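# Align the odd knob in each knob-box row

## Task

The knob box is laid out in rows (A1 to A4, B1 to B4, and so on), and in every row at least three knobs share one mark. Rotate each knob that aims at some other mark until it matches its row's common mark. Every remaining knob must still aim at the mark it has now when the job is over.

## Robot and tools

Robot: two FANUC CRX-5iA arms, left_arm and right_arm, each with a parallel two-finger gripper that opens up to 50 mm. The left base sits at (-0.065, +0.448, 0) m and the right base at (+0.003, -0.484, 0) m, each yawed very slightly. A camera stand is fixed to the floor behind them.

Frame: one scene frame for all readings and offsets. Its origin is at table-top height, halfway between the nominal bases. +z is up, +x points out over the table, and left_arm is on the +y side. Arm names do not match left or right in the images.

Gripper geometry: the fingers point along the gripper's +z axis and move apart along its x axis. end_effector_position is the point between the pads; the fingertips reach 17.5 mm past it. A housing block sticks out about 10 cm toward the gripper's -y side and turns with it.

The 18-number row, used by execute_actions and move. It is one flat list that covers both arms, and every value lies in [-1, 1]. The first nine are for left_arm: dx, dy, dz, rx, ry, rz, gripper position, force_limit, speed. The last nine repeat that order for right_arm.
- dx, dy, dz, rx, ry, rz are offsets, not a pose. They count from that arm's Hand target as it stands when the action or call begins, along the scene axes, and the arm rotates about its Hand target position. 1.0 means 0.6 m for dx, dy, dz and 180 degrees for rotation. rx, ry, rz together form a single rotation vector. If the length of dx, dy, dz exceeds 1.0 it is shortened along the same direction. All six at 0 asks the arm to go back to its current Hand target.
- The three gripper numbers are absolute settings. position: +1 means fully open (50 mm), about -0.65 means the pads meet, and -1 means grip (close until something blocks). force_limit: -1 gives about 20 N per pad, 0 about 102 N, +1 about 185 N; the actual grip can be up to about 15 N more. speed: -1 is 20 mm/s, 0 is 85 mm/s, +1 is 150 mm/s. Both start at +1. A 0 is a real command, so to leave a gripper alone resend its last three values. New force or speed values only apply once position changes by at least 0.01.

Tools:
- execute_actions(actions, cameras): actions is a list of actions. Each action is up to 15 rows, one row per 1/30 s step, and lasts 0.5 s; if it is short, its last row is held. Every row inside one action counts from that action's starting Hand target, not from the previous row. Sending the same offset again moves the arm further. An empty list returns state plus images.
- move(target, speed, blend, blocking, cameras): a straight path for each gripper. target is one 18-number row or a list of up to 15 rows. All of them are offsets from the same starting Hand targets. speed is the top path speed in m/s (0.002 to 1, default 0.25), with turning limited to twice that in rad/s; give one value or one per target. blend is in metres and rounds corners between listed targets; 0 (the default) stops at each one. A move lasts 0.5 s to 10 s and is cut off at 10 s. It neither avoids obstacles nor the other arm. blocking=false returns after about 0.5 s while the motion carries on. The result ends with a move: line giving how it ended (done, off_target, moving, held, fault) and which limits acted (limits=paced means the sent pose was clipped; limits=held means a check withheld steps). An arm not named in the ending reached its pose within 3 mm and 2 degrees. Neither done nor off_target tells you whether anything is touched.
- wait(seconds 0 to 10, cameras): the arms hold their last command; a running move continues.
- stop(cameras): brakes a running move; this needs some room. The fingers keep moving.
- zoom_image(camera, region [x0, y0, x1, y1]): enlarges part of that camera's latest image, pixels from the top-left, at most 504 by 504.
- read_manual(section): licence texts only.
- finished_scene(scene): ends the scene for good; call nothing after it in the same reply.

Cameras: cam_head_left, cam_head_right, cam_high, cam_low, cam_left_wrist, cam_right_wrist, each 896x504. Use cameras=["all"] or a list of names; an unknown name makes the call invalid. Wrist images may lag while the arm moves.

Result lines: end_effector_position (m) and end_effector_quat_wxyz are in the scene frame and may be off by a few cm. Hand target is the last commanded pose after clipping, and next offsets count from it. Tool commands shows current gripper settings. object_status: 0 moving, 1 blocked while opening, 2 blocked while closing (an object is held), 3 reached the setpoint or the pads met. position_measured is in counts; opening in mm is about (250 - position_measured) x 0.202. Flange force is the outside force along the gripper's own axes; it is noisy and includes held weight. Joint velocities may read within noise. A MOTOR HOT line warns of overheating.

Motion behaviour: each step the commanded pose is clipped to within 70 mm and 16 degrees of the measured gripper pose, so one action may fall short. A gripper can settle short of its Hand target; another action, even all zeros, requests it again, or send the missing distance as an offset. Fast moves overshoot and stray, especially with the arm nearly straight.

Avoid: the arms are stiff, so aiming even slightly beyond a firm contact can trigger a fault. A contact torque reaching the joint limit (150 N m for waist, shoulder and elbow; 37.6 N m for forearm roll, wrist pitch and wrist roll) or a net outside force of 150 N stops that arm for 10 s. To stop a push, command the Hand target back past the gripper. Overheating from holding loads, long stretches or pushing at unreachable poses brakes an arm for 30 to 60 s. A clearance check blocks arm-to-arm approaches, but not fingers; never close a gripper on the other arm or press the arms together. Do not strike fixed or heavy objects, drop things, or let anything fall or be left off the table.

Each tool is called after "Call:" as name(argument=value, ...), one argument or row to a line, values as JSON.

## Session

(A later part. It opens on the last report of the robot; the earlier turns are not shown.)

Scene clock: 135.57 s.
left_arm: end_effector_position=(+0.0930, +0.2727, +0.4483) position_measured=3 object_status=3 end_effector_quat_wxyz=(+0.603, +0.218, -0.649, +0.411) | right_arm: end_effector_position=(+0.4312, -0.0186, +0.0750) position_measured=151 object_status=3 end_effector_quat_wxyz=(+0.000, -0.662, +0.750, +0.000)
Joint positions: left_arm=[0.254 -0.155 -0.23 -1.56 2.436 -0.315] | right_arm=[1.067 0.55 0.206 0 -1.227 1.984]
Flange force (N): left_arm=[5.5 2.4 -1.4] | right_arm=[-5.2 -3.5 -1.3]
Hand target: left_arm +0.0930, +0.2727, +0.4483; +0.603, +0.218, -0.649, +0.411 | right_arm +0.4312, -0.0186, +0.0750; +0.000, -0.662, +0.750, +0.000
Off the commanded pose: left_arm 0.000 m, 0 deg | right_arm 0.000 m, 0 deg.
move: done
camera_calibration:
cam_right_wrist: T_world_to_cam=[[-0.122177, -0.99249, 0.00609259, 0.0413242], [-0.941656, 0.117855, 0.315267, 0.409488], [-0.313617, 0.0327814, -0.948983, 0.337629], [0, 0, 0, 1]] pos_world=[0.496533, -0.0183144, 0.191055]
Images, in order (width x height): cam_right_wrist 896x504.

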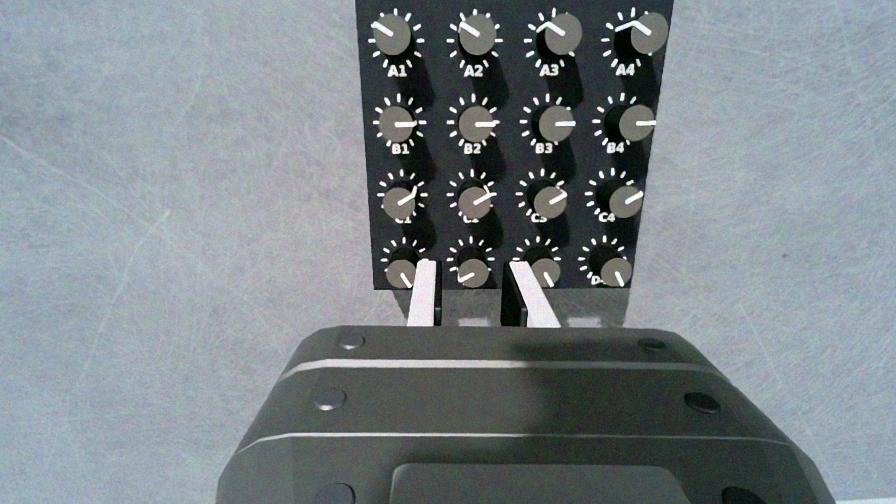

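Call:
move(
  target=[
    [0,0,0,0,0,0,1,1,1,-0.0003,-0.0022,0,0,0,0,0.01,-1,1],
    [0,0,0,0,0,0,1,1,1,-0.0003,-0.0022,-0.0475,0,0,0,0.01,-1,1],
    [0,0,0,0,0,0,1,1,1,-0.0003,-0.0022,-0.0475,0,0,0,-1,-1,-0.5],
  ],
  speed=[0.1,0.06,0.1],
  blend=[0.002,0,0],
  cameras=["cam_right_wrist"],
)

Call:
zoom_image(
  camera="cam_right_wrist",
  region=[340, 130, 610, 330],
)

Scene clock: 147.13 s.
left_arm: end_effector_position=(+0.0930, +0.2727, +0.4483) position_measured=3 object_status=3 end_effector_quat_wxyz=(+0.603, +0.218, -0.649, +0.411) | right_arm: end_effector_position=(+0.4310, -0.0199, +0.0465) position_measured=197 object_status=2 end_effector_quat_wxyz=(+0.000, -0.662, +0.750, +0.000)
Joint positions: left_arm=[0.254 -0.155 -0.23 -1.56 2.436 -0.315] | right_arm=[1.066 0.573 0.17 0 -1.168 1.985]
Flange force (N): left_arm=[4.0 1.0 -1.9] | right_arm=[-4.6 -4.0 -1.2]
Hand target: left_arm +0.0930, +0.2727, +0.4483; +0.603, +0.218, -0.649, +0.411 | right_arm +0.4310, -0.0199, +0.0465; +0.000, -0.662, +0.750, +0.000
Off the commanded pose: left_arm 0.000 m, 0 deg | right_arm 0.000 m, 0 deg.
move: done; blend cut to 0.0007 m at target 1
camera_calibration:
cam_right_wrist: T_world_to_cam=[[-0.122187, -0.992488, 0.00609713, 0.0401998], [-0.941645, 0.117864, 0.315298, 0.418553], [-0.313648, 0.0327839, -0.948973, 0.310513], [0, 0, 0, 1]] pos_world=[0.496432, -0.0196145, 0.162455]
Images, in order (width x height): cam_right_wrist 896x504.

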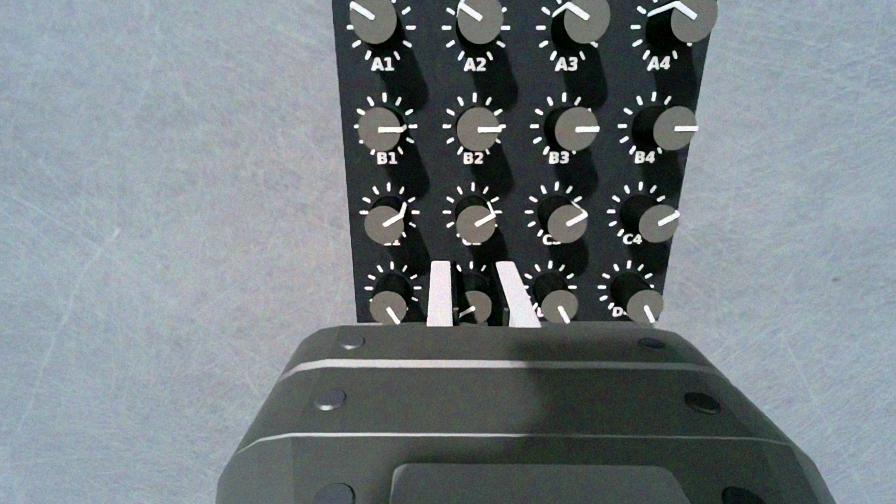

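Scaled by 1.867 from the camera's 896x504 image, which has a finer 1280x720 frame.

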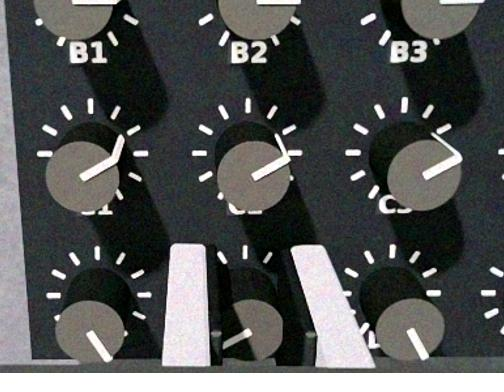

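Call:
move(
  target=[
    [0,0,0,0,0,0,1,1,1,0,0,0,0,0,-0.75,-1,-1,-0.5],
    [0,0,0,0,0,0,1,1,1,0,0,0,0,0,0.5,-1,-1,-0.5],
  ],
  speed=0.5,
  blend=[0.005,0],
  cameras=["cam_right_wrist"],
)

Call:
zoom_image(
  camera="cam_right_wrist",
  region=[340, 130, 610, 330],
)

Scene clock: 155.77 s.
left_arm: end_effector_position=(+0.0930, +0.2727, +0.4483) position_measured=3 object_status=3 end_effector_quat_wxyz=(+0.603, +0.218, -0.649, +0.411) | right_arm: end_effector_position=(+0.4310, -0.0199, +0.0465) position_measured=197 object_status=2 end_effector_quat_wxyz=(+0.000, +0.998, -0.062, +0.000)
Joint positions: left_arm=[0.254 -0.155 -0.23 -1.56 2.436 -0.315] | right_arm=[1.066 0.573 0.17 0 -1.168 -2.728]
Flange force (N): left_arm=[5.3 1.8 -1.1] | right_arm=[4.4 -7.1 -0.9]
Hand target: left_arm +0.0930, +0.2727, +0.4483; +0.603, +0.218, -0.649, +0.411 | right_arm +0.4310, -0.0199, +0.0465; +0.000, +0.998, -0.062, +0.000
Off the commanded pose: left_arm 0.000 m, 0 deg | right_arm 0.000 m, 0 deg.
move: done
camera_calibration:
cam_right_wrist: T_world_to_cam=[[0.99249, -0.122177, 0.00609259, -0.422907], [-0.117855, -0.941656, 0.315267, 0.0423897], [-0.0327814, -0.313617, -0.948983, 0.182661], [0, 0, 0, 1]] pos_world=[0.430714, 0.0455325, 0.162555]
Images, in order (width x height): cam_right_wrist 896x504.

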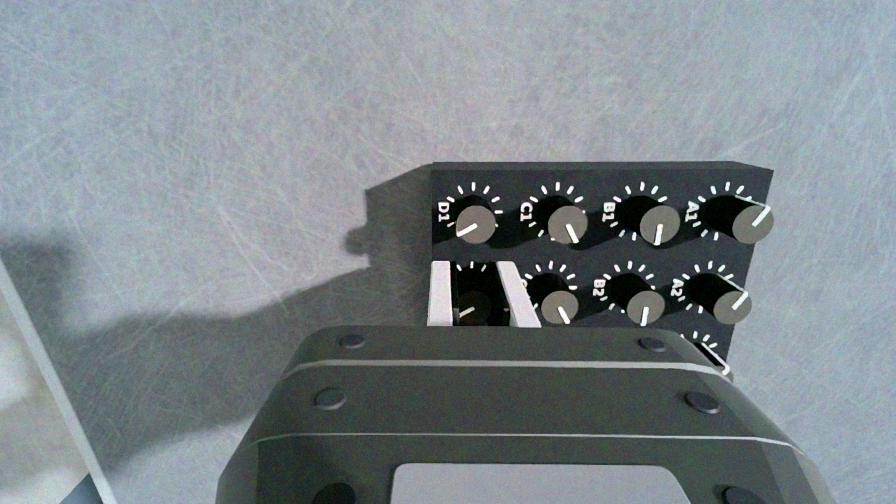

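Scaled by 1.867 from the camera's 896x504 image, which has a finer 1280x720 frame.

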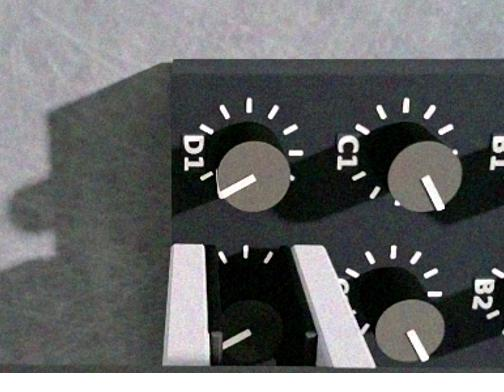

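Call:
move(
  target=[
    [0,0,0,0,0,0,1,1,1,0,0,0,0,0,0,0.01,-1,1],
    [0,0,0,0,0,0,1,1,1,0,0,0.05,0,0,0,0.01,-1,1],
    [0,0,0,0,0,0,1,1,1,0.08,-0.11,0.24,0,0,0,0.01,-1,1],
  ],
  speed=[0.1,0.1,0.4],
  blend=[0,0.005,0],
  cameras=["cam_right_wrist"],
)

Call:
zoom_image(
  camera="cam_right_wrist",
  region=[340, 10, 560, 230],
)

Scene clock: 161.13 s.
left_arm: end_effector_position=(+0.0930, +0.2727, +0.4483) position_measured=3 object_status=3 end_effector_quat_wxyz=(+0.603, +0.218, -0.649, +0.411) | right_arm: end_effector_position=(+0.4790, -0.0859, +0.1906) position_measured=151 object_status=3 end_effector_quat_wxyz=(+0.000, +0.998, -0.062, +0.000)
Joint positions: left_arm=[0.254 -0.155 -0.23 -1.56 2.436 -0.315] | right_arm=[0.941 0.453 0.34 0 -1.457 -2.602]
Flange force (N): left_arm=[4.8 2.5 -1.1] | right_arm=[2.4 -4.9 -2.2]
Hand target: left_arm +0.0930, +0.2727, +0.4483; +0.603, +0.218, -0.649, +0.411 | right_arm +0.4790, -0.0859, +0.1905; +0.000, +0.998, -0.062, +0.000
Off the commanded pose: left_arm 0.000 m, 0 deg | right_arm 0.000 m, 0 deg.
move: done
camera_calibration:
cam_right_wrist: T_world_to_cam=[[0.992489, -0.122181, 0.00608104, -0.479484], [-0.117858, -0.941686, 0.315178, -0.0594731], [-0.0327823, -0.313528, -0.949013, 0.300201], [0, 0, 0, 1]] pos_world=[0.478714, -0.0204673, 0.306555]
Images, in order (width x height): cam_right_wrist 896x504.

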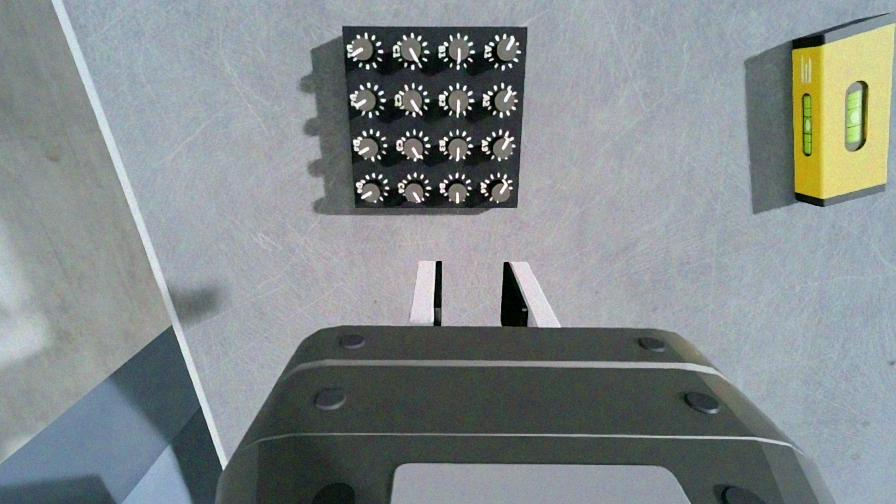

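Scaled by 2.291 from the camera's 896x504 image, which has a finer 1280x720 frame.

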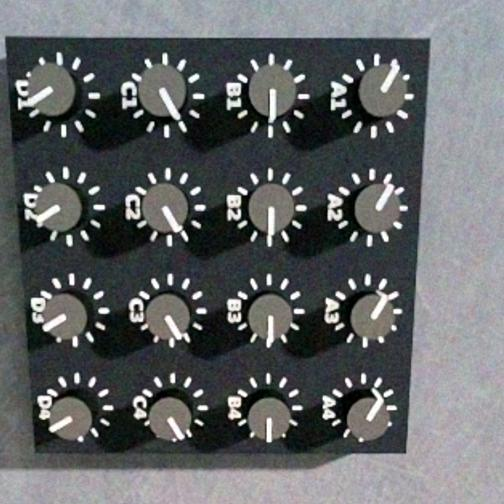

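Call:
finished_scene(
  scene=1,
)

The scene is finished: the task was done.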